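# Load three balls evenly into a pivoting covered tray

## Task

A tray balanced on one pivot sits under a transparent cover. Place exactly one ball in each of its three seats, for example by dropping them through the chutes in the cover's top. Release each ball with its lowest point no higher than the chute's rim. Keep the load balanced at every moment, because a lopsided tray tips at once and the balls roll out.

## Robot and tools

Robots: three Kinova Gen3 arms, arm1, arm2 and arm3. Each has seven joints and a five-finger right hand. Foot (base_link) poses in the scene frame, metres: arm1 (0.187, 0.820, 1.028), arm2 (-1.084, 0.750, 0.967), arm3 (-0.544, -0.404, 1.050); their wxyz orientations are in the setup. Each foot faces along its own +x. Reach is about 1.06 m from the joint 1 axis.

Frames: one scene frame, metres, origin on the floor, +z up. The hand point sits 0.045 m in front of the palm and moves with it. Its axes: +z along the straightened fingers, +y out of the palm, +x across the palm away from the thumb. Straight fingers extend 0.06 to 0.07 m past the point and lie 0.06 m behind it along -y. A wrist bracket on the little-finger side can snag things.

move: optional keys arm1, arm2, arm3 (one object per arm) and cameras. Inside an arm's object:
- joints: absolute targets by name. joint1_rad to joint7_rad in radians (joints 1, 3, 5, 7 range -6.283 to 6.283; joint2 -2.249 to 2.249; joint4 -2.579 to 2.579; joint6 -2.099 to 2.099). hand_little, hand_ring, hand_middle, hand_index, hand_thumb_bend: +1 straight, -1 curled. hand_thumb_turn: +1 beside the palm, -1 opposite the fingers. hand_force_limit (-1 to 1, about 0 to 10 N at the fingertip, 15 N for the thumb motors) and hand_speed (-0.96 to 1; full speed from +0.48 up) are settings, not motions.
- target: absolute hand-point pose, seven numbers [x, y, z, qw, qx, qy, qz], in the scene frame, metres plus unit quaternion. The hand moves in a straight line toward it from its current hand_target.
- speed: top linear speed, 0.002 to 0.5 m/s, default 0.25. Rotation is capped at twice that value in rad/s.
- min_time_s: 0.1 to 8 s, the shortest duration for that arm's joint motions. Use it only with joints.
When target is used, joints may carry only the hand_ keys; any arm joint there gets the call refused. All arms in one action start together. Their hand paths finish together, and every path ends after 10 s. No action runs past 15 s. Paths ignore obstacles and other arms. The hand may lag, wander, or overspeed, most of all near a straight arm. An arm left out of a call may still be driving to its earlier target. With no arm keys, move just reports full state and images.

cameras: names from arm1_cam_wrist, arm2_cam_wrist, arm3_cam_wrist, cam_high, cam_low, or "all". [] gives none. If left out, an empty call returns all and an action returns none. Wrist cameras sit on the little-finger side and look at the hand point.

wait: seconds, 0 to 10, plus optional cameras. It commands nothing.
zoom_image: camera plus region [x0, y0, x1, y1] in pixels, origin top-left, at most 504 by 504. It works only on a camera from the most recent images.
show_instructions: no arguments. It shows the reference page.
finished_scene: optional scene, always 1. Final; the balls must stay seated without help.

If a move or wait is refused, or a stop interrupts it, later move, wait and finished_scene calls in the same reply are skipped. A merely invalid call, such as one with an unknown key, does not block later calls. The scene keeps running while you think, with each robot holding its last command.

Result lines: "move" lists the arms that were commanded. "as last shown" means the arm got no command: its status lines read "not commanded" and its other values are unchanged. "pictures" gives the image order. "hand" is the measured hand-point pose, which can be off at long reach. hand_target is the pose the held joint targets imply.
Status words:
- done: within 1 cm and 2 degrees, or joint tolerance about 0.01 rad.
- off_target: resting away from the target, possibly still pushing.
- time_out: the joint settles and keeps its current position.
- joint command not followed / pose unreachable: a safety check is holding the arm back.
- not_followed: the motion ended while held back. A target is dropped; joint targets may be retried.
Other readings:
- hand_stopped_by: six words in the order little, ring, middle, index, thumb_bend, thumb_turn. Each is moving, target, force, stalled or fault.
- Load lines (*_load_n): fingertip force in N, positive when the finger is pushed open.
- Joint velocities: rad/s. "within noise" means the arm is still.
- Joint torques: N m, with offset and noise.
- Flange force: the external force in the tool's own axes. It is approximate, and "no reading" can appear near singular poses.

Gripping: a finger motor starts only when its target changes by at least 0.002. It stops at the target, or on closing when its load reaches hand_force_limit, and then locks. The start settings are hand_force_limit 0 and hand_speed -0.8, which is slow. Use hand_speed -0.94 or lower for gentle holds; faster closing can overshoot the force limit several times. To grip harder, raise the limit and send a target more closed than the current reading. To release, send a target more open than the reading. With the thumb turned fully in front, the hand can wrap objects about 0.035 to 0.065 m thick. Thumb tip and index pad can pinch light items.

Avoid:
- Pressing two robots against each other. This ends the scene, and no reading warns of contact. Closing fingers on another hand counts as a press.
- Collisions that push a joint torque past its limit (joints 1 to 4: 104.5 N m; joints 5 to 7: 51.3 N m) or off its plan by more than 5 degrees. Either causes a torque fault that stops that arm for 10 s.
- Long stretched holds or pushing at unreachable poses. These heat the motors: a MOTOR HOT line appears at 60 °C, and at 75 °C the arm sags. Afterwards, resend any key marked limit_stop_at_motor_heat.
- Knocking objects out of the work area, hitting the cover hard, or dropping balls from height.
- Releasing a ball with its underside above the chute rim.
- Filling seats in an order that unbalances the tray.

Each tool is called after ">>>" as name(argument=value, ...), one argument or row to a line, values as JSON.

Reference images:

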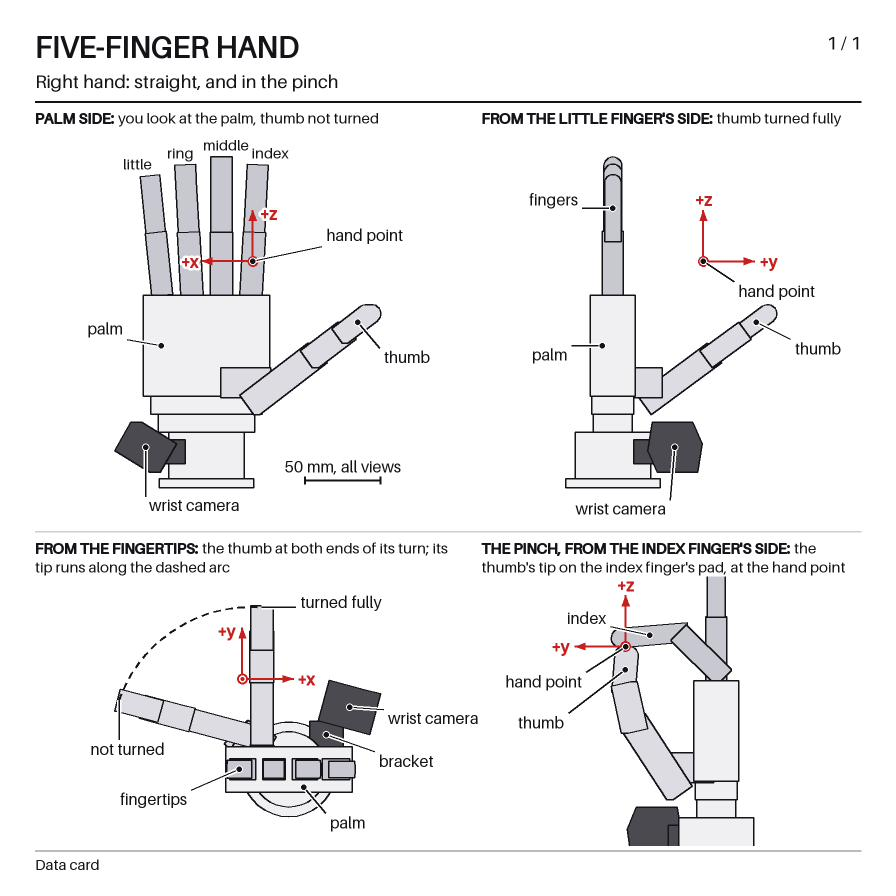

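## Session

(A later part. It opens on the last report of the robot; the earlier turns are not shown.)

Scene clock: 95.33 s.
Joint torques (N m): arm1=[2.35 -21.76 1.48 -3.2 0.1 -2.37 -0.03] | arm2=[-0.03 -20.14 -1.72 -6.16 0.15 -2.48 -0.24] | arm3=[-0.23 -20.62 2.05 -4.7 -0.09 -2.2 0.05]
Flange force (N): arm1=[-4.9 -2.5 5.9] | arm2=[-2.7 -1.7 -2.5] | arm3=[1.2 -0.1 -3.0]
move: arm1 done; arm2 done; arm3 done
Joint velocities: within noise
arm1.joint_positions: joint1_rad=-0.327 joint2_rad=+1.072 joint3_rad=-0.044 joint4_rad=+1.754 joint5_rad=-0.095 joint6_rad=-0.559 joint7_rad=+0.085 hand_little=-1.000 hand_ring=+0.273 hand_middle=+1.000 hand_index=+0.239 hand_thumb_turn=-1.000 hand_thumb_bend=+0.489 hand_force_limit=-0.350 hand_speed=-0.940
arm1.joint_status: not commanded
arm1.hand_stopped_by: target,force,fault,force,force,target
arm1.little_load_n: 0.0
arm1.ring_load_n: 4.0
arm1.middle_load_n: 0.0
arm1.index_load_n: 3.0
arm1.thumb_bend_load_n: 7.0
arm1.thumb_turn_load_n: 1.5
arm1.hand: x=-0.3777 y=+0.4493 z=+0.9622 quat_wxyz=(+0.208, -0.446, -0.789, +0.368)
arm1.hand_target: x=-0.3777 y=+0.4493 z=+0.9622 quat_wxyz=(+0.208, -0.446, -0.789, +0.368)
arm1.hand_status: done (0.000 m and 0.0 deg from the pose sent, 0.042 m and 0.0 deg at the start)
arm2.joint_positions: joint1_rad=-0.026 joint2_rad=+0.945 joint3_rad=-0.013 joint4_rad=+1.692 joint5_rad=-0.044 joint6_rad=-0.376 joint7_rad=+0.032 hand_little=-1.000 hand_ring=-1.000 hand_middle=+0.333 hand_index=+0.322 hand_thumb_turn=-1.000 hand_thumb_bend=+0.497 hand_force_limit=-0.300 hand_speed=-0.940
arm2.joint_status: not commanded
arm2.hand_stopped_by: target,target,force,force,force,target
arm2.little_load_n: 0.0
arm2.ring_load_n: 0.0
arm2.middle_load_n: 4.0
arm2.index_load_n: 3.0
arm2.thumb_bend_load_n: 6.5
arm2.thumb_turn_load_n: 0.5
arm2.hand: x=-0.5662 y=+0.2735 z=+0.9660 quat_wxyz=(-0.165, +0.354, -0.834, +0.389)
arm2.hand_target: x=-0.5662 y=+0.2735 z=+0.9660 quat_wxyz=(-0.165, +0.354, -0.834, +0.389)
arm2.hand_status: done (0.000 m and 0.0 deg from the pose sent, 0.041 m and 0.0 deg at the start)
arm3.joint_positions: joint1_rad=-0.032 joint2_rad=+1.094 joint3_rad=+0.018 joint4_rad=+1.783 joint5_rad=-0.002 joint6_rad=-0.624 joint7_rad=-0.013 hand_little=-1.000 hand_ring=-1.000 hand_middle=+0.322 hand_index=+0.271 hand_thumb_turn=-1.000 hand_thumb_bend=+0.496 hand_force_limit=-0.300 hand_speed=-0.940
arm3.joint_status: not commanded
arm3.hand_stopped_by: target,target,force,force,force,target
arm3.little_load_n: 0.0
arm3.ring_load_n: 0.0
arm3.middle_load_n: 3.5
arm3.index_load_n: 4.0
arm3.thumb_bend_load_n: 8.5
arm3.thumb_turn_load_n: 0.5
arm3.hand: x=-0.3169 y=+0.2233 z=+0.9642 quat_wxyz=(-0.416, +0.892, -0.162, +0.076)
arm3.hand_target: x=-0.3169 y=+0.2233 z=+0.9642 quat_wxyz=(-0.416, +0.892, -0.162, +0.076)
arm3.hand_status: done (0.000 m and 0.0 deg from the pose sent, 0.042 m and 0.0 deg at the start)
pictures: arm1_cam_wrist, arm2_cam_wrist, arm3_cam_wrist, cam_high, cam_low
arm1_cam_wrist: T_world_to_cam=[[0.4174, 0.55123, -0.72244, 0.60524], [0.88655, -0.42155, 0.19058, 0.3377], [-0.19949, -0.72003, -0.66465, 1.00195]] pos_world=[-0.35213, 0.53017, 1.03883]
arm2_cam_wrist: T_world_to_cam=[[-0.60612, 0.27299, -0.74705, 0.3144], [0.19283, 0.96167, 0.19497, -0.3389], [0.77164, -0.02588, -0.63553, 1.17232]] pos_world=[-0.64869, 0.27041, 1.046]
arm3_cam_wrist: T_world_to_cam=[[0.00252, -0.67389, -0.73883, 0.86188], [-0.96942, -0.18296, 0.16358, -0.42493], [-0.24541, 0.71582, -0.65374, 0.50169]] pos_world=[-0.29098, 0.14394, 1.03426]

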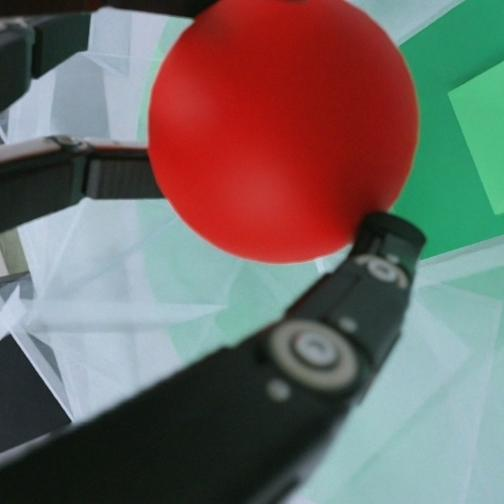

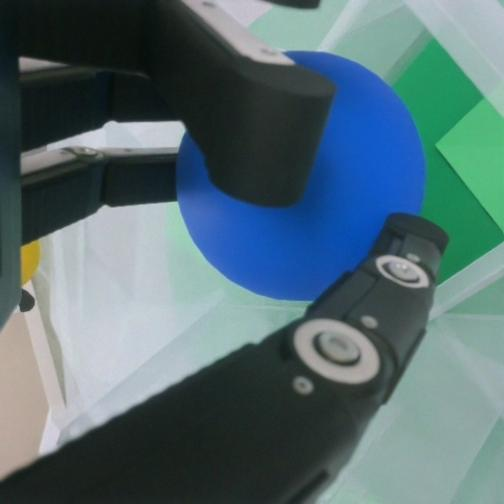

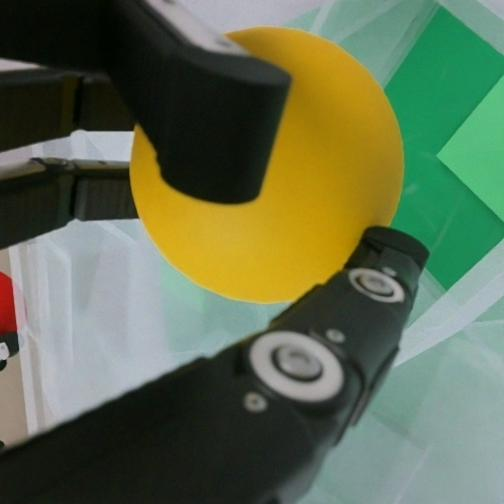

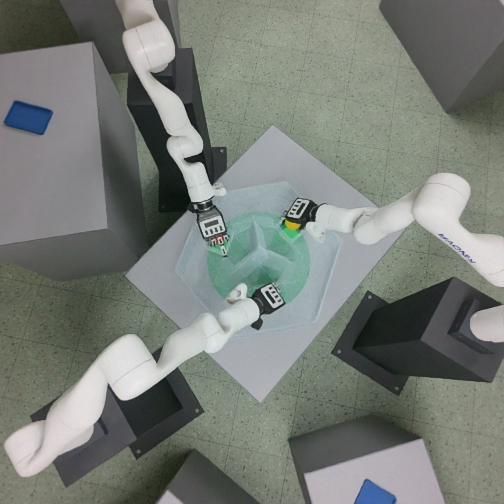

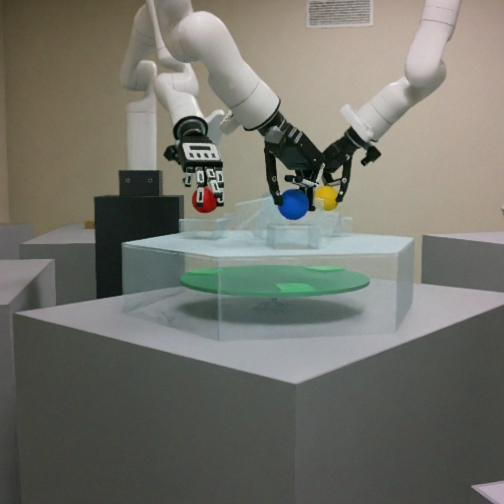

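>>> move(
  arm1={"target": [-0.3762, 0.4513, 0.9437, -0.2081, 0.4463, 0.7888, -0.3678], "speed": 0.02},
  arm2={"target": [-0.5642, 0.2738, 0.9495, 0.1651, -0.3541, 0.8343, -0.3890], "speed": 0.02},
  arm3={"target": [-0.3166, 0.2230, 0.9442, -0.4158, 0.8917, -0.1620, 0.0756], "speed": 0.02},
  cameras=["all"],
)

>>> zoom_image(
  camera="cam_low",
  region=[170, 160, 250, 250],
)

>>> zoom_image(
  camera="cam_low",
  region=[260, 160, 360, 260],
)

>>> zoom_image(
  camera="cam_high",
  region=[270, 205, 315, 250],
)

>>> zoom_image(
  camera="cam_high",
  region=[200, 225, 245, 270],
)

Scene clock: 101.60 s.
Joint torques (N m): arm1=[2.42 -21.83 1.41 -3.04 0.2 -2.4 -0.05] | arm2=[-0.05 -20.32 -1.73 -5.95 0.15 -2.49 -0.25] | arm3=[-0.19 -20.77 2.14 -4.51 -0.1 -2.2 0.06]
Flange force (N): arm1=[-5.4 -2.4 5.7] | arm2=[-2.4 -1.9 -2.4] | arm3=[1.0 -0.2 -3.2]
move: arm1 done; arm2 done; arm3 done
Joint velocities: within noise
arm1.joint_positions: joint1_rad=-0.323 joint2_rad=+1.113 joint3_rad=-0.047 joint4_rad=+1.747 joint5_rad=-0.089 joint6_rad=-0.593 joint7_rad=+0.083 hand_little=-1.000 hand_ring=+0.273 hand_middle=+1.000 hand_index=+0.239 hand_thumb_turn=-1.000 hand_thumb_bend=+0.489 hand_force_limit=-0.350 hand_speed=-0.940
arm1.joint_status: not commanded
arm1.hand_stopped_by: target,force,fault,force,force,target
arm1.little_load_n: 0.0
arm1.ring_load_n: 4.0
arm1.middle_load_n: 0.0
arm1.index_load_n: 3.0
arm1.thumb_bend_load_n: 6.5
arm1.thumb_turn_load_n: 1.5
arm1.hand: x=-0.3762 y=+0.4513 z=+0.9437 quat_wxyz=(+0.208, -0.446, -0.789, +0.368)
arm1.hand_target: x=-0.3762 y=+0.4513 z=+0.9437 quat_wxyz=(+0.208, -0.446, -0.789, +0.368)
arm1.hand_status: done (0.000 m and 0.0 deg from the pose sent, 0.019 m and 0.0 deg at the start)
arm2.joint_positions: joint1_rad=-0.030 joint2_rad=+0.981 joint3_rad=-0.013 joint4_rad=+1.682 joint5_rad=-0.047 joint6_rad=-0.402 joint7_rad=+0.032 hand_little=-1.000 hand_ring=-1.000 hand_middle=+0.333 hand_index=+0.322 hand_thumb_turn=-1.000 hand_thumb_bend=+0.497 hand_force_limit=-0.300 hand_speed=-0.940
arm2.joint_status: not commanded
arm2.hand_stopped_by: target,target,force,force,force,target
arm2.little_load_n: 0.0
arm2.ring_load_n: 0.0
arm2.middle_load_n: 3.5
arm2.index_load_n: 2.5
arm2.thumb_bend_load_n: 6.5
arm2.thumb_turn_load_n: 0.5
arm2.hand: x=-0.5642 y=+0.2738 z=+0.9495 quat_wxyz=(-0.165, +0.354, -0.834, +0.389)
arm2.hand_target: x=-0.5642 y=+0.2738 z=+0.9495 quat_wxyz=(-0.165, +0.354, -0.834, +0.389)
arm2.hand_status: done (0.000 m and 0.0 deg from the pose sent, 0.017 m and 0.0 deg at the start)
arm3.joint_positions: joint1_rad=-0.031 joint2_rad=+1.141 joint3_rad=+0.017 joint4_rad=+1.764 joint5_rad=-0.001 joint6_rad=-0.652 joint7_rad=-0.013 hand_little=-1.000 hand_ring=-1.000 hand_middle=+0.322 hand_index=+0.271 hand_thumb_turn=-1.000 hand_thumb_bend=+0.496 hand_force_limit=-0.300 hand_speed=-0.940
arm3.joint_status: not commanded
arm3.hand_stopped_by: target,target,force,force,force,target
arm3.little_load_n: 0.0
arm3.ring_load_n: 0.5
arm3.middle_load_n: 3.5
arm3.index_load_n: 3.5
arm3.thumb_bend_load_n: 8.0
arm3.thumb_turn_load_n: 0.5
arm3.hand: x=-0.3166 y=+0.2230 z=+0.9442 quat_wxyz=(-0.416, +0.892, -0.162, +0.076)
arm3.hand_target: x=-0.3166 y=+0.2230 z=+0.9442 quat_wxyz=(-0.416, +0.892, -0.162, +0.076)
arm3.hand_status: done (0.000 m and 0.0 deg from the pose sent, 0.020 m and 0.0 deg at the start)
pictures: arm1_cam_wrist, arm2_cam_wrist, arm3_cam_wrist, cam_high, cam_low
arm1_cam_wrist: T_world_to_cam=[[0.41739, 0.55119, -0.72248, 0.59025], [0.88656, -0.42152, 0.19061, 0.34065], [-0.19948, -0.72008, -0.6646, 0.9913]] pos_world=[-0.35063, 0.53207, 1.02033]
arm2_cam_wrist: T_world_to_cam=[[-0.60614, 0.27294, -0.74706, 0.30326], [0.19279, 0.96168, 0.19492, -0.33645], [0.77164, -0.02588, -0.63553, 1.16022]] pos_world=[-0.64659, 0.27081, 1.0295]
arm3_cam_wrist: T_world_to_cam=[[0.00252, -0.67389, -0.73883, 0.8469], [-0.96942, -0.18296, 0.16358, -0.42142], [-0.24541, 0.71582, -0.65374, 0.4889]] pos_world=[-0.29068, 0.14364, 1.01426]

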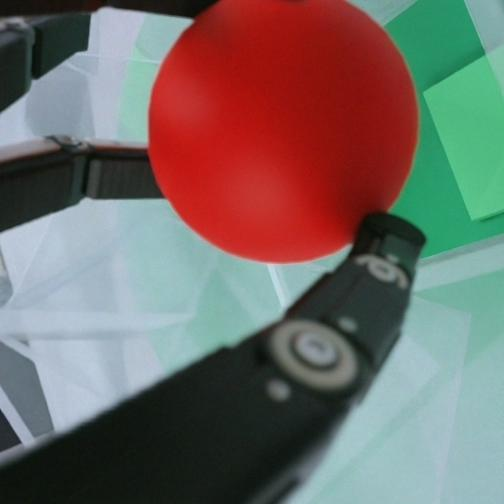

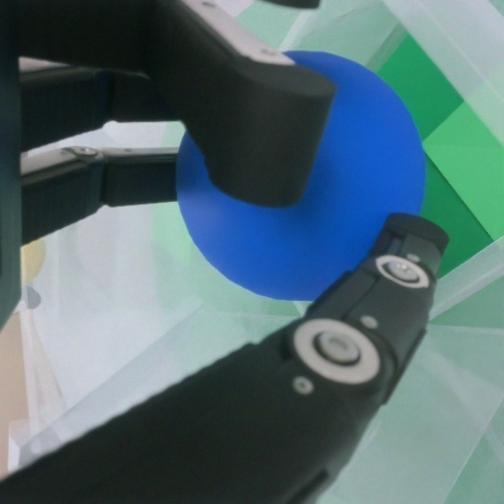

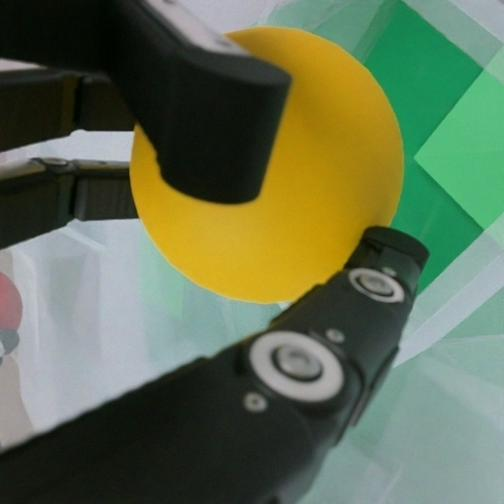

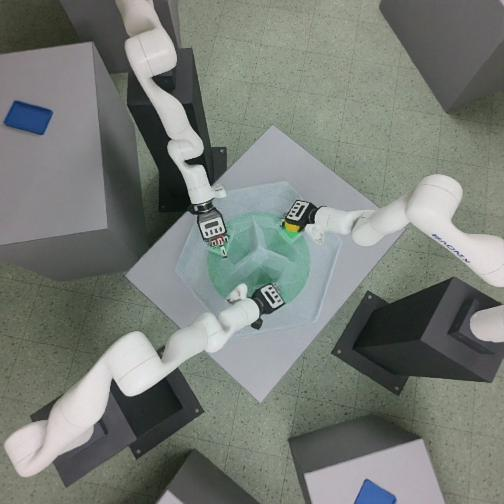

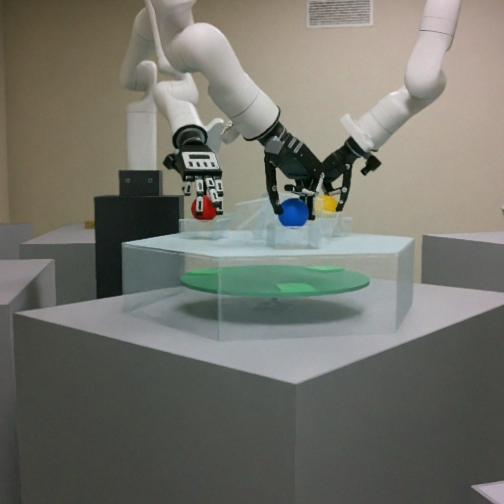

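Scaled by 5.600 from the camera's image (finer frame: 720x720).

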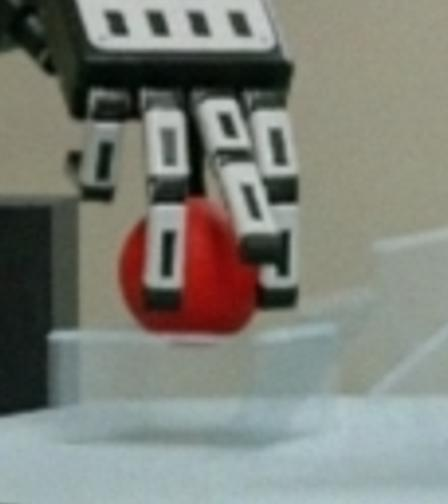

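Scaled by 5.040 from the camera's image (finer frame: 720x720).

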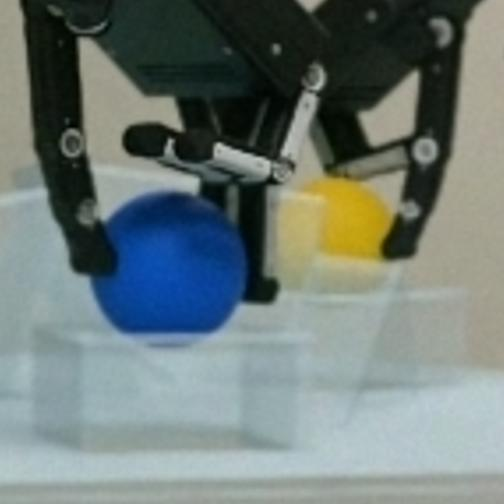

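Scaled by 11.200 from the camera's image (finer frame: 720x720).

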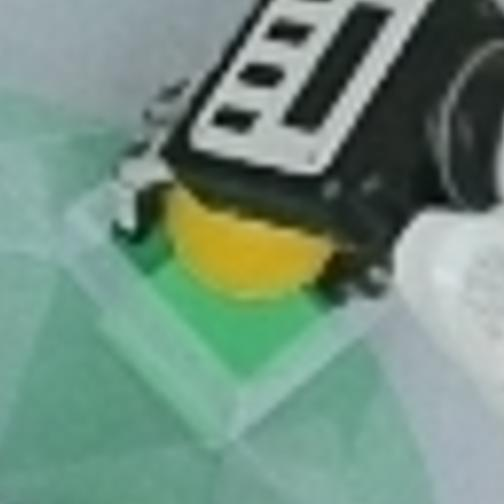

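Scaled by 11.200 from the camera's image (finer frame: 720x720).

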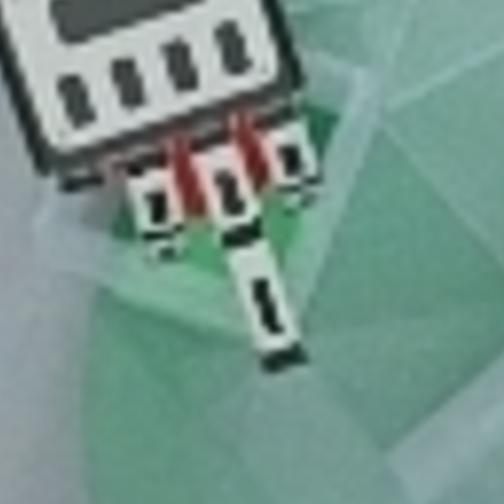

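>>> move(
  arm1={"target": [-0.3747, 0.4518, 0.9422, -0.2081, 0.4463, 0.7888, -0.3678], "speed": 0.01},
  arm2={"target": [-0.5632, 0.2748, 0.9480, 0.1651, -0.3541, 0.8343, -0.3890], "speed": 0.01},
  arm3={"target": [-0.3181, 0.2225, 0.9442, -0.4158, 0.8917, -0.1620, 0.0756], "speed": 0.01},
  cameras=["cam_low"],
)

>>> wait(
  seconds=0.5,
  cameras=["cam_low"],
)

>>> zoom_image(
  camera="cam_low",
  region=[170, 160, 360, 300],
)

Scene clock: 104.57 s.
Joint torques (N m): arm1=[2.38 -21.93 1.39 -3.11 0.19 -2.35 -0.05] | arm2=[-0.03 -20.32 -1.7 -5.92 0.15 -2.49 -0.26] | arm3=[-0.24 -20.77 2.1 -4.48 -0.09 -2.16 0.07]
Flange force (N): arm1=[-5.3 -1.8 5.4] | arm2=[-2.4 -1.9 -2.4] | arm3=[1.0 0.0 -3.1]
move: arm1 done; arm2 done; arm3 done
Joint velocities: within noise
arm1.joint_positions: joint1_rad=-0.323 joint2_rad=+1.116 joint3_rad=-0.047 joint4_rad=+1.751 joint5_rad=-0.089 joint6_rad=-0.600 joint7_rad=+0.083 hand_little=-1.000 hand_ring=+0.273 hand_middle=+1.000 hand_index=+0.239 hand_thumb_turn=-1.000 hand_thumb_bend=+0.489 hand_force_limit=-0.350 hand_speed=-0.940
arm1.joint_status: not commanded
arm1.hand_stopped_by: target,force,fault,force,force,target
arm1.little_load_n: 0.5
arm1.ring_load_n: 4.0
arm1.middle_load_n: 0.0
arm1.index_load_n: 3.0
arm1.thumb_bend_load_n: 7.0
arm1.thumb_turn_load_n: 1.5
arm1.hand: x=-0.3747 y=+0.4518 z=+0.9422 quat_wxyz=(+0.208, -0.446, -0.789, +0.368)
arm1.hand_target: x=-0.3747 y=+0.4518 z=+0.9422 quat_wxyz=(+0.208, -0.446, -0.789, +0.368)
arm1.hand_status: done (0.000 m and 0.0 deg from the pose sent, 0.002 m and 0.0 deg at the start)
arm2.joint_positions: joint1_rad=-0.034 joint2_rad=+0.984 joint3_rad=-0.011 joint4_rad=+1.682 joint5_rad=-0.051 joint6_rad=-0.405 joint7_rad=+0.033 hand_little=-1.000 hand_ring=-1.000 hand_middle=+0.333 hand_index=+0.322 hand_thumb_turn=-1.000 hand_thumb_bend=+0.497 hand_force_limit=-0.300 hand_speed=-0.940
arm2.joint_status: not commanded
arm2.hand_stopped_by: target,target,force,force,force,target
arm2.little_load_n: 0.0
arm2.ring_load_n: 0.0
arm2.middle_load_n: 3.5
arm2.index_load_n: 2.5
arm2.thumb_bend_load_n: 6.5
arm2.thumb_turn_load_n: 0.5
arm2.hand: x=-0.5632 y=+0.2748 z=+0.9480 quat_wxyz=(-0.165, +0.354, -0.834, +0.389)
arm2.hand_target: x=-0.5632 y=+0.2748 z=+0.9480 quat_wxyz=(-0.165, +0.354, -0.834, +0.389)
arm2.hand_status: done (0.000 m and 0.0 deg from the pose sent, 0.002 m and 0.0 deg at the start)
arm3.joint_positions: joint1_rad=-0.033 joint2_rad=+1.141 joint3_rad=+0.017 joint4_rad=+1.768 joint5_rad=-0.005 joint6_rad=-0.655 joint7_rad=-0.012 hand_little=-1.000 hand_ring=-1.000 hand_middle=+0.322 hand_index=+0.271 hand_thumb_turn=-1.000 hand_thumb_bend=+0.496 hand_force_limit=-0.300 hand_speed=-0.940
arm3.joint_status: not commanded
arm3.hand_stopped_by: target,target,force,force,force,target
arm3.little_load_n: 0.0
arm3.ring_load_n: 0.0
arm3.middle_load_n: 3.5
arm3.index_load_n: 3.5
arm3.thumb_bend_load_n: 8.0
arm3.thumb_turn_load_n: 0.0
arm3.hand: x=-0.3181 y=+0.2225 z=+0.9442 quat_wxyz=(-0.416, +0.892, -0.162, +0.076)
arm3.hand_target: x=-0.3181 y=+0.2225 z=+0.9442 quat_wxyz=(-0.416, +0.892, -0.162, +0.076)
arm3.hand_status: done (0.000 m and 0.0 deg from the pose sent, 0.002 m and 0.0 deg at the start)

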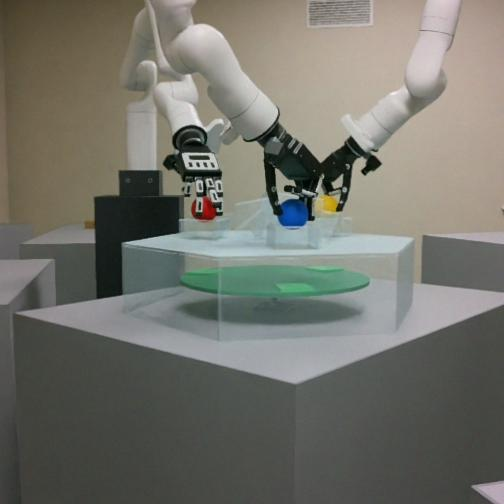

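Scene clock: 105.07 s.
Joint torques (N m): arm1=[2.38 -21.72 1.57 -3 0.2 -2.32 -0.14] | arm2=[-0.04 -20.32 -1.72 -5.93 0.15 -2.49 -0.25] | arm3=[-0.23 -20.79 2.15 -4.46 -0.1 -2.17 0.07]
Flange force (N): arm1=[-5.2 -2.1 5.3] | arm2=[-2.4 -1.9 -2.4] | arm3=[1.1 -0.1 -3.0]
Joint velocities: within noise
arm1.joint_positions: joint1_rad=-0.323 joint2_rad=+1.116 joint3_rad=-0.047 joint4_rad=+1.751 joint5_rad=-0.089 joint6_rad=-0.600 joint7_rad=+0.083 hand_little=-1.000 hand_ring=+0.273 hand_middle=+1.000 hand_index=+0.239 hand_thumb_turn=-1.000 hand_thumb_bend=+0.489 hand_force_limit=-0.350 hand_speed=-0.940
arm1.joint_status: not commanded
arm1.hand_stopped_by: target,force,fault,force,force,target
arm1.little_load_n: 0.0
arm1.ring_load_n: 4.0
arm1.middle_load_n: -0.5
arm1.index_load_n: 3.0
arm1.thumb_bend_load_n: 6.5
arm1.thumb_turn_load_n: 1.5
arm1.hand: x=-0.3747 y=+0.4518 z=+0.9422 quat_wxyz=(+0.208, -0.446, -0.789, +0.368)
arm1.hand_target: x=-0.3747 y=+0.4518 z=+0.9422 quat_wxyz=(+0.208, -0.446, -0.789, +0.368)
arm1.hand_status: done (0.000 m and 0.0 deg from the pose sent, 0.002 m and 0.0 deg at the start)
arm2.joint_positions: joint1_rad=-0.034 joint2_rad=+0.984 joint3_rad=-0.011 joint4_rad=+1.682 joint5_rad=-0.051 joint6_rad=-0.405 joint7_rad=+0.033 hand_little=-1.000 hand_ring=-1.000 hand_middle=+0.333 hand_index=+0.322 hand_thumb_turn=-1.000 hand_thumb_bend=+0.497 hand_force_limit=-0.300 hand_speed=-0.940
arm2.joint_status: not commanded
arm2.hand_stopped_by: target,target,force,force,force,target
arm2.little_load_n: 0.0
arm2.ring_load_n: 0.0
arm2.middle_load_n: 3.5
arm2.index_load_n: 2.5
arm2.thumb_bend_load_n: 6.5
arm2.thumb_turn_load_n: 0.5
arm2.hand: x=-0.5632 y=+0.2748 z=+0.9480 quat_wxyz=(-0.165, +0.354, -0.834, +0.389)
arm2.hand_target: x=-0.5632 y=+0.2748 z=+0.9480 quat_wxyz=(-0.165, +0.354, -0.834, +0.389)
arm2.hand_status: done (0.000 m and 0.0 deg from the pose sent, 0.002 m and 0.0 deg at the start)
arm3.joint_positions: joint1_rad=-0.033 joint2_rad=+1.141 joint3_rad=+0.017 joint4_rad=+1.768 joint5_rad=-0.005 joint6_rad=-0.655 joint7_rad=-0.012 hand_little=-1.000 hand_ring=-1.000 hand_middle=+0.322 hand_index=+0.271 hand_thumb_turn=-1.000 hand_thumb_bend=+0.496 hand_force_limit=-0.300 hand_speed=-0.940
arm3.joint_status: not commanded
arm3.hand_stopped_by: target,target,force,force,force,target
arm3.little_load_n: 0.0
arm3.ring_load_n: 0.0
arm3.middle_load_n: 3.5
arm3.index_load_n: 4.0
arm3.thumb_bend_load_n: 8.5
arm3.thumb_turn_load_n: 0.5
arm3.hand: x=-0.3181 y=+0.2225 z=+0.9442 quat_wxyz=(-0.416, +0.892, -0.162, +0.076)
arm3.hand_target: x=-0.3181 y=+0.2225 z=+0.9442 quat_wxyz=(-0.416, +0.892, -0.162, +0.076)
arm3.hand_status: done (0.000 m and 0.0 deg from the pose sent, 0.002 m and 0.0 deg at the start)
wait: 0.50 s; at rest by 0.27 s

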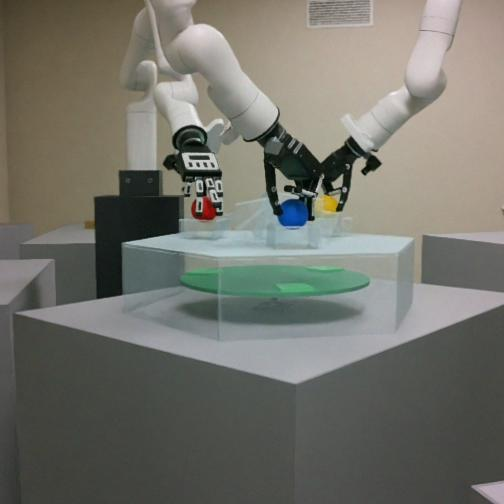

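Scaled by 2.653 from the camera's image (finer frame: 720x720).

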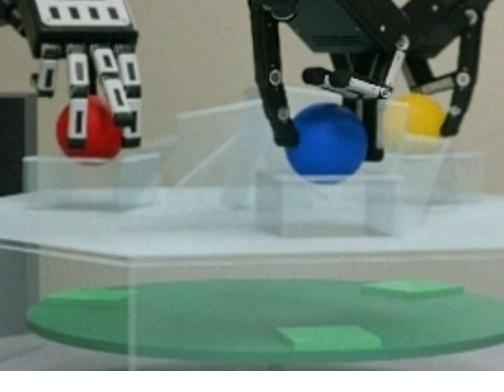

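>>> move(
  arm1={"joints": {"hand_speed": 1, "hand_index": 0.8, "hand_ring": 0.8, "hand_thumb_bend": 0.9}},
  arm2={"joints": {"hand_speed": 1, "hand_index": 0.8, "hand_middle": 0.8, "hand_thumb_bend": 0.9}},
  arm3={"joints": {"hand_speed": 1, "hand_index": 0.8, "hand_middle": 0.8, "hand_thumb_bend": 0.9}},
  cameras=["all"],
)

>>> zoom_image(
  camera="cam_low",
  region=[170, 160, 380, 320],
)

Scene clock: 106.10 s.
Joint torques (N m): arm1=[2.39 -20.73 1.42 -2.48 0.15 -1.95 -0.04] | arm2=[-0.04 -19.19 -1.73 -5.39 0.16 -2.14 -0.2] | arm3=[-0.2 -19.75 2.11 -3.99 -0.07 -1.86 0.05]
Flange force (N): arm1=[-5.2 -3.2 4.6] | arm2=[-2.5 -3.1 -3.5] | arm3=[0.9 -1.4 -3.9]
move: arm1 done; arm2 done; arm3 done
Joint velocities: within noise
arm1.joint_positions: joint1_rad=-0.323 joint2_rad=+1.116 joint3_rad=-0.047 joint4_rad=+1.751 joint5_rad=-0.089 joint6_rad=-0.600 joint7_rad=+0.083 hand_little=-1.000 hand_ring=+0.800 hand_middle=+1.000 hand_index=+0.800 hand_thumb_turn=-1.000 hand_thumb_bend=+0.900 hand_force_limit=-0.350 hand_speed=+1.000
arm1.joint_status: all done
arm1.hand_stopped_by: target,target,fault,target,target,target
arm1.little_load_n: 0.0
arm1.ring_load_n: 0.0
arm1.middle_load_n: 0.0
arm1.index_load_n: 0.0
arm1.thumb_bend_load_n: 0.0
arm1.thumb_turn_load_n: 0.0
arm1.hand: x=-0.3747 y=+0.4518 z=+0.9422 quat_wxyz=(+0.208, -0.446, -0.789, +0.368)
arm1.hand_target: x=-0.3747 y=+0.4518 z=+0.9422 quat_wxyz=(+0.208, -0.446, -0.789, +0.368)
arm1.hand_status: not commanded
arm2.joint_positions: joint1_rad=-0.034 joint2_rad=+0.984 joint3_rad=-0.011 joint4_rad=+1.682 joint5_rad=-0.051 joint6_rad=-0.405 joint7_rad=+0.033 hand_little=-1.000 hand_ring=-1.000 hand_middle=+0.800 hand_index=+0.800 hand_thumb_turn=-1.000 hand_thumb_bend=+0.900 hand_force_limit=-0.300 hand_speed=+1.000
arm2.joint_status: all done
arm2.hand_stopped_by: target,target,target,target,target,target
arm2.little_load_n: 0.0
arm2.ring_load_n: 0.0
arm2.middle_load_n: 0.0
arm2.index_load_n: -0.5
arm2.thumb_bend_load_n: 0.0
arm2.thumb_turn_load_n: 0.0
arm2.hand: x=-0.5632 y=+0.2748 z=+0.9480 quat_wxyz=(-0.165, +0.354, -0.834, +0.389)
arm2.hand_target: x=-0.5632 y=+0.2748 z=+0.9480 quat_wxyz=(-0.165, +0.354, -0.834, +0.389)
arm2.hand_status: not commanded
arm3.joint_positions: joint1_rad=-0.033 joint2_rad=+1.141 joint3_rad=+0.017 joint4_rad=+1.768 joint5_rad=-0.005 joint6_rad=-0.655 joint7_rad=-0.012 hand_little=-1.000 hand_ring=-1.000 hand_middle=+0.800 hand_index=+0.800 hand_thumb_turn=-1.000 hand_thumb_bend=+0.900 hand_force_limit=-0.300 hand_speed=+1.000
arm3.joint_status: all done
arm3.hand_stopped_by: target,target,target,target,target,target
arm3.little_load_n: 0.0
arm3.ring_load_n: 0.0
arm3.middle_load_n: 0.0
arm3.index_load_n: 0.0
arm3.thumb_bend_load_n: 0.0
arm3.thumb_turn_load_n: 0.0
arm3.hand: x=-0.3181 y=+0.2225 z=+0.9443 quat_wxyz=(-0.416, +0.892, -0.162, +0.076)
arm3.hand_target: x=-0.3181 y=+0.2225 z=+0.9442 quat_wxyz=(-0.416, +0.892, -0.162, +0.076)
arm3.hand_status: not commanded
pictures: arm1_cam_wrist, arm2_cam_wrist, arm3_cam_wrist, cam_high, cam_low
arm1_cam_wrist: T_world_to_cam=[[0.4174, 0.55123, -0.72244, 0.58816], [0.88655, -0.42155, 0.19058, 0.3399], [-0.19949, -0.72003, -0.66465, 0.99105]] pos_world=[-0.34913, 0.53267, 1.01883]
arm2_cam_wrist: T_world_to_cam=[[-0.60612, 0.27299, -0.74705, 0.30248], [0.19283, 0.96167, 0.19497, -0.33723], [0.77164, -0.02588, -0.63553, 1.15852]] pos_world=[-0.64559, 0.27171, 1.028]
arm3_cam_wrist: T_world_to_cam=[[0.00252, -0.67389, -0.73883, 0.84664], [-0.96942, -0.18296, 0.16358, -0.42298], [-0.24541, 0.71582, -0.65374, 0.48896]] pos_world=[-0.29218, 0.14314, 1.01436]

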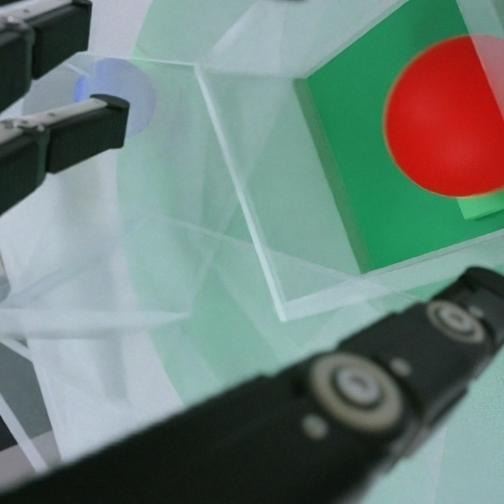

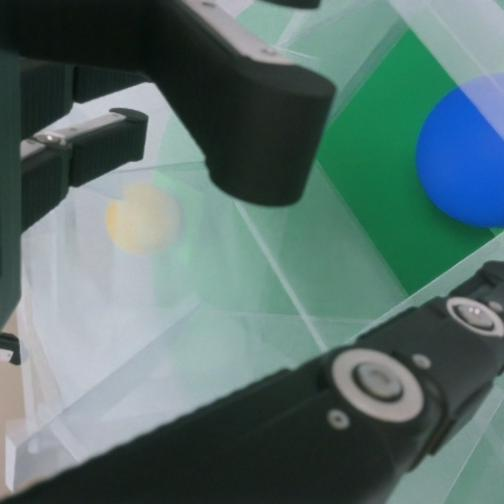

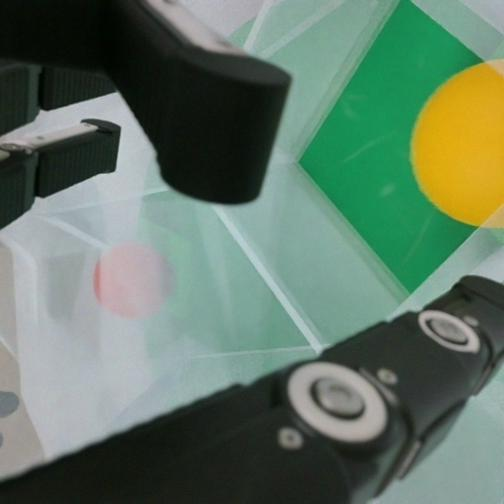

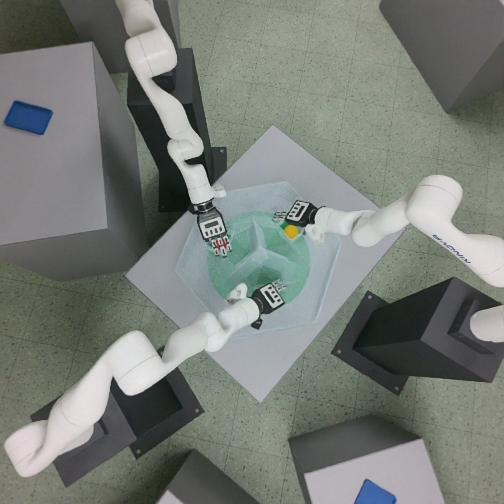

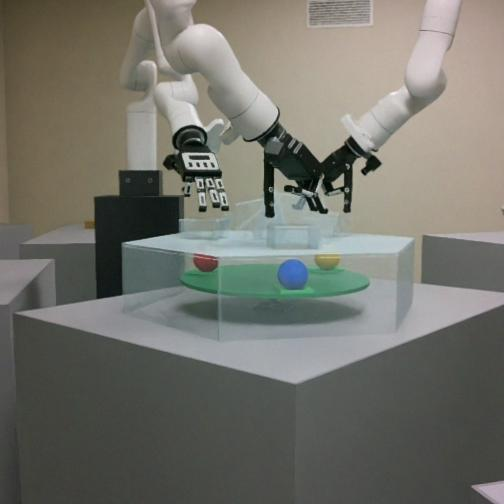

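Scaled by 2.400 from the camera's image (finer frame: 720x720).

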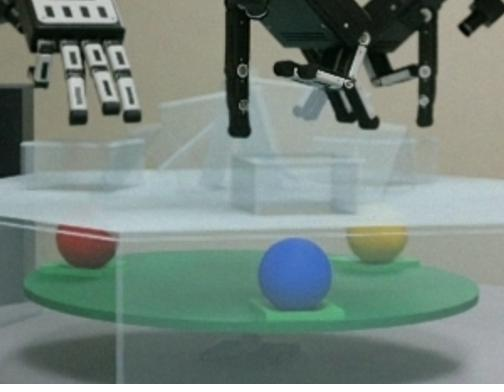

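All three balls are seated. Retract the arms straight up and verify.

>>> move(
  arm1={"target": [-0.3747, 0.4518, 1.03, -0.2081, 0.4463, 0.7888, -0.3678], "speed": 0.08},
  arm2={"target": [-0.5632, 0.2748, 1.04, 0.1651, -0.3541, 0.8343, -0.3890], "speed": 0.08},
  arm3={"target": [-0.3181, 0.2225, 1.035, -0.4158, 0.8917, -0.1620, 0.0756], "speed": 0.08},
  cameras=["cam_high", "cam_low"],
)

>>> zoom_image(
  camera="cam_low",
  region=[170, 160, 380, 320],
)

Scene clock: 108.00 s.
Joint torques (N m): arm1=[2.43 -19.84 1.54 -3.46 0.16 -1.98 -0.03] | arm2=[-0.06 -18.3 -1.67 -6.61 0.12 -2.16 -0.24] | arm3=[-0.19 -18.8 2.1 -5.14 -0.06 -1.87 0.08]
Flange force (N): arm1=[-5.5 -4.5 4.2] | arm2=[-3.9 -2.5 -3.9] | arm3=[1.9 -0.9 -4.2]
move: arm1 done; arm2 done; arm3 done
Joint velocities: within noise
arm1.joint_positions: joint1_rad=-0.332 joint2_rad=+0.915 joint3_rad=-0.034 joint4_rad=+1.801 joint5_rad=-0.108 joint6_rad=-0.450 joint7_rad=+0.090 hand_little=-1.000 hand_ring=+0.800 hand_middle=+1.000 hand_index=+0.800 hand_thumb_turn=-1.000 hand_thumb_bend=+0.900 hand_force_limit=-0.350 hand_speed=+1.000
arm1.joint_status: not commanded
arm1.hand_stopped_by: target,target,fault,target,target,target
arm1.little_load_n: 0.0
arm1.ring_load_n: 0.0
arm1.middle_load_n: 0.0
arm1.index_load_n: 0.0
arm1.thumb_bend_load_n: 0.0
arm1.thumb_turn_load_n: 0.0
arm1.hand: x=-0.3747 y=+0.4518 z=+1.0300 quat_wxyz=(+0.208, -0.446, -0.789, +0.368)
arm1.hand_target: x=-0.3747 y=+0.4518 z=+1.0300 quat_wxyz=(+0.208, -0.446, -0.789, +0.368)
arm1.hand_status: done (0.000 m and 0.0 deg from the pose sent, 0.088 m and 0.0 deg at the start)
arm2.joint_positions: joint1_rad=-0.041 joint2_rad=+0.798 joint3_rad=+0.002 joint4_rad=+1.685 joint5_rad=-0.058 joint6_rad=-0.222 joint7_rad=+0.035 hand_little=-1.000 hand_ring=-1.000 hand_middle=+0.800 hand_index=+0.800 hand_thumb_turn=-1.000 hand_thumb_bend=+0.900 hand_force_limit=-0.300 hand_speed=+1.000
arm2.joint_status: not commanded
arm2.hand_stopped_by: target,target,target,target,target,target
arm2.little_load_n: 0.0
arm2.ring_load_n: 0.0
arm2.middle_load_n: 0.0
arm2.index_load_n: 0.0
arm2.thumb_bend_load_n: 0.0
arm2.thumb_turn_load_n: 0.0
arm2.hand: x=-0.5632 y=+0.2748 z=+1.0400 quat_wxyz=(-0.165, +0.354, -0.834, +0.389)
arm2.hand_target: x=-0.5632 y=+0.2748 z=+1.0400 quat_wxyz=(-0.165, +0.354, -0.834, +0.389)
arm2.hand_status: done (0.000 m and 0.0 deg from the pose sent, 0.092 m and 0.0 deg at the start)
arm3.joint_positions: joint1_rad=-0.037 joint2_rad=+0.928 joint3_rad=+0.021 joint4_rad=+1.833 joint5_rad=-0.002 joint6_rad=-0.507 joint7_rad=-0.013 hand_little=-1.000 hand_ring=-1.000 hand_middle=+0.800 hand_index=+0.800 hand_thumb_turn=-1.000 hand_thumb_bend=+0.900 hand_force_limit=-0.300 hand_speed=+1.000
arm3.joint_status: not commanded
arm3.hand_stopped_by: target,target,target,target,target,target
arm3.little_load_n: 0.0
arm3.ring_load_n: 0.0
arm3.middle_load_n: 0.0
arm3.index_load_n: -0.5
arm3.thumb_bend_load_n: 0.0
arm3.thumb_turn_load_n: 0.0
arm3.hand: x=-0.3181 y=+0.2225 z=+1.0350 quat_wxyz=(-0.416, +0.892, -0.162, +0.076)
arm3.hand_target: x=-0.3181 y=+0.2225 z=+1.0350 quat_wxyz=(-0.416, +0.892, -0.162, +0.076)
arm3.hand_status: done (0.000 m and 0.0 deg from the pose sent, 0.091 m and 0.0 deg at the start)

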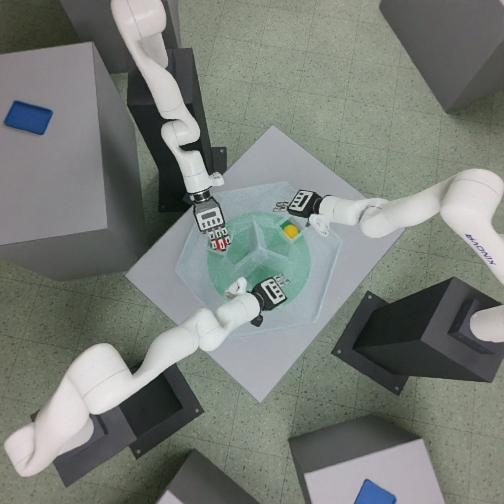

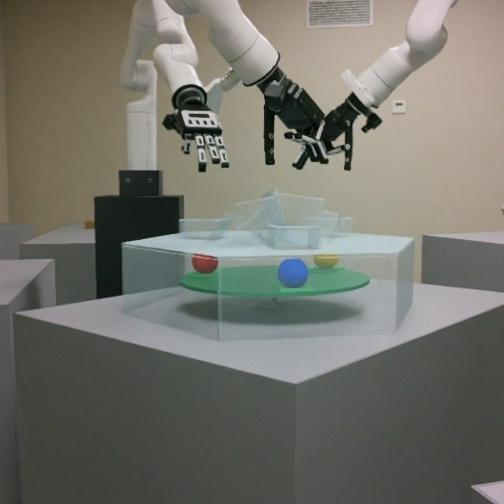

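Scaled by 2.400 from the camera's image (finer frame: 720x720).

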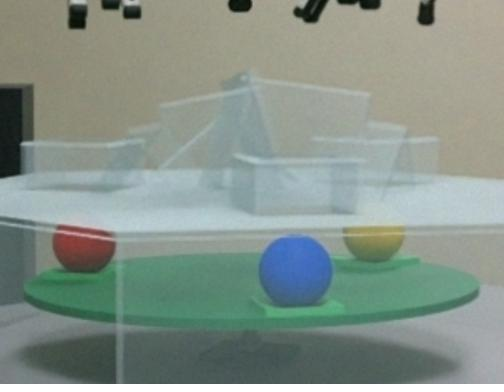

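>>> wait(
  seconds=1.5,
  cameras=["cam_low"],
)

>>> zoom_image(
  camera="cam_low",
  region=[170, 160, 380, 320],
)

Scene clock: 109.63 s.
Joint torques (N m): arm1=[2.5 -19.74 1.5 -3.67 0.16 -2.07 -0.04] | arm2=[-0.05 -18.32 -1.64 -6.58 0.15 -2.15 -0.21] | arm3=[-0.17 -18.78 2.08 -5.18 -0.08 -1.85 0.06]
Flange force (N): arm1=[-5.7 -4.4 3.4] | arm2=[-3.9 -2.6 -3.8] | arm3=[1.9 -0.8 -4.3]
Joint velocities: within noise
arm1.joint_positions: joint1_rad=-0.332 joint2_rad=+0.915 joint3_rad=-0.034 joint4_rad=+1.801 joint5_rad=-0.108 joint6_rad=-0.450 joint7_rad=+0.090 hand_little=-1.000 hand_ring=+0.800 hand_middle=+1.000 hand_index=+0.800 hand_thumb_turn=-1.000 hand_thumb_bend=+0.900 hand_force_limit=-0.350 hand_speed=+1.000
arm1.joint_status: not commanded
arm1.hand_stopped_by: target,target,fault,target,target,target
arm1.little_load_n: 0.0
arm1.ring_load_n: 0.0
arm1.middle_load_n: 0.0
arm1.index_load_n: 0.0
arm1.thumb_bend_load_n: 0.0
arm1.thumb_turn_load_n: 0.0
arm1.hand: x=-0.3747 y=+0.4518 z=+1.0300 quat_wxyz=(+0.208, -0.446, -0.789, +0.368)
arm1.hand_target: x=-0.3747 y=+0.4518 z=+1.0300 quat_wxyz=(+0.208, -0.446, -0.789, +0.368)
arm1.hand_status: done (0.000 m and 0.0 deg from the pose sent, 0.088 m and 0.0 deg at the start)
arm2.joint_positions: joint1_rad=-0.041 joint2_rad=+0.798 joint3_rad=+0.002 joint4_rad=+1.685 joint5_rad=-0.058 joint6_rad=-0.222 joint7_rad=+0.035 hand_little=-1.000 hand_ring=-1.000 hand_middle=+0.800 hand_index=+0.800 hand_thumb_turn=-1.000 hand_thumb_bend=+0.900 hand_force_limit=-0.300 hand_speed=+1.000
arm2.joint_status: not commanded
arm2.hand_stopped_by: target,target,target,target,target,target
arm2.little_load_n: 0.0
arm2.ring_load_n: 0.0
arm2.middle_load_n: -0.5
arm2.index_load_n: 0.0
arm2.thumb_bend_load_n: 0.0
arm2.thumb_turn_load_n: 0.0
arm2.hand: x=-0.5632 y=+0.2748 z=+1.0400 quat_wxyz=(-0.165, +0.354, -0.834, +0.389)
arm2.hand_target: x=-0.5632 y=+0.2748 z=+1.0400 quat_wxyz=(-0.165, +0.354, -0.834, +0.389)
arm2.hand_status: done (0.000 m and 0.0 deg from the pose sent, 0.092 m and 0.0 deg at the start)
arm3.joint_positions: joint1_rad=-0.037 joint2_rad=+0.928 joint3_rad=+0.021 joint4_rad=+1.833 joint5_rad=-0.002 joint6_rad=-0.507 joint7_rad=-0.013 hand_little=-1.000 hand_ring=-1.000 hand_middle=+0.800 hand_index=+0.800 hand_thumb_turn=-1.000 hand_thumb_bend=+0.900 hand_force_limit=-0.300 hand_speed=+1.000
arm3.joint_status: not commanded
arm3.hand_stopped_by: target,target,target,target,target,target
arm3.little_load_n: 0.0
arm3.ring_load_n: 0.0
arm3.middle_load_n: 0.0
arm3.index_load_n: 0.0
arm3.thumb_bend_load_n: 0.0
arm3.thumb_turn_load_n: 0.0
arm3.hand: x=-0.3181 y=+0.2225 z=+1.0350 quat_wxyz=(-0.416, +0.892, -0.162, +0.076)
arm3.hand_target: x=-0.3181 y=+0.2225 z=+1.0350 quat_wxyz=(-0.416, +0.892, -0.162, +0.076)
arm3.hand_status: done (0.000 m and 0.0 deg from the pose sent, 0.091 m and 0.0 deg at the start)
wait: 1.50 s; at rest by 0.13 s

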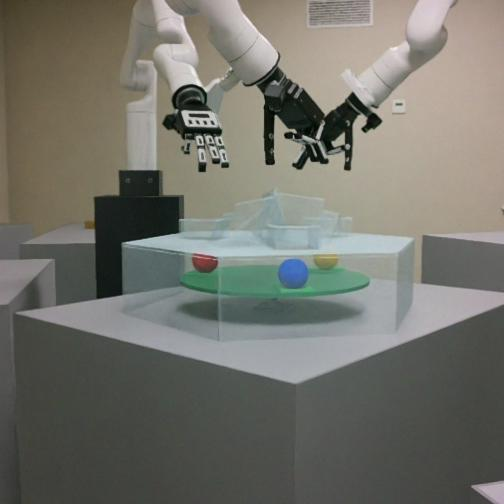

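Scaled by 2.400 from the camera's image (finer frame: 720x720).

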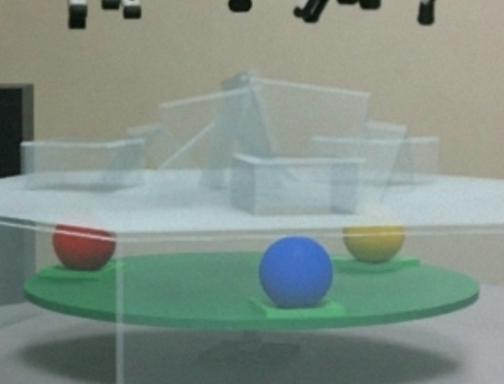

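Tray is stable with all three balls in their seats.

>>> finished_scene(
)

The scene is finished: the task was done.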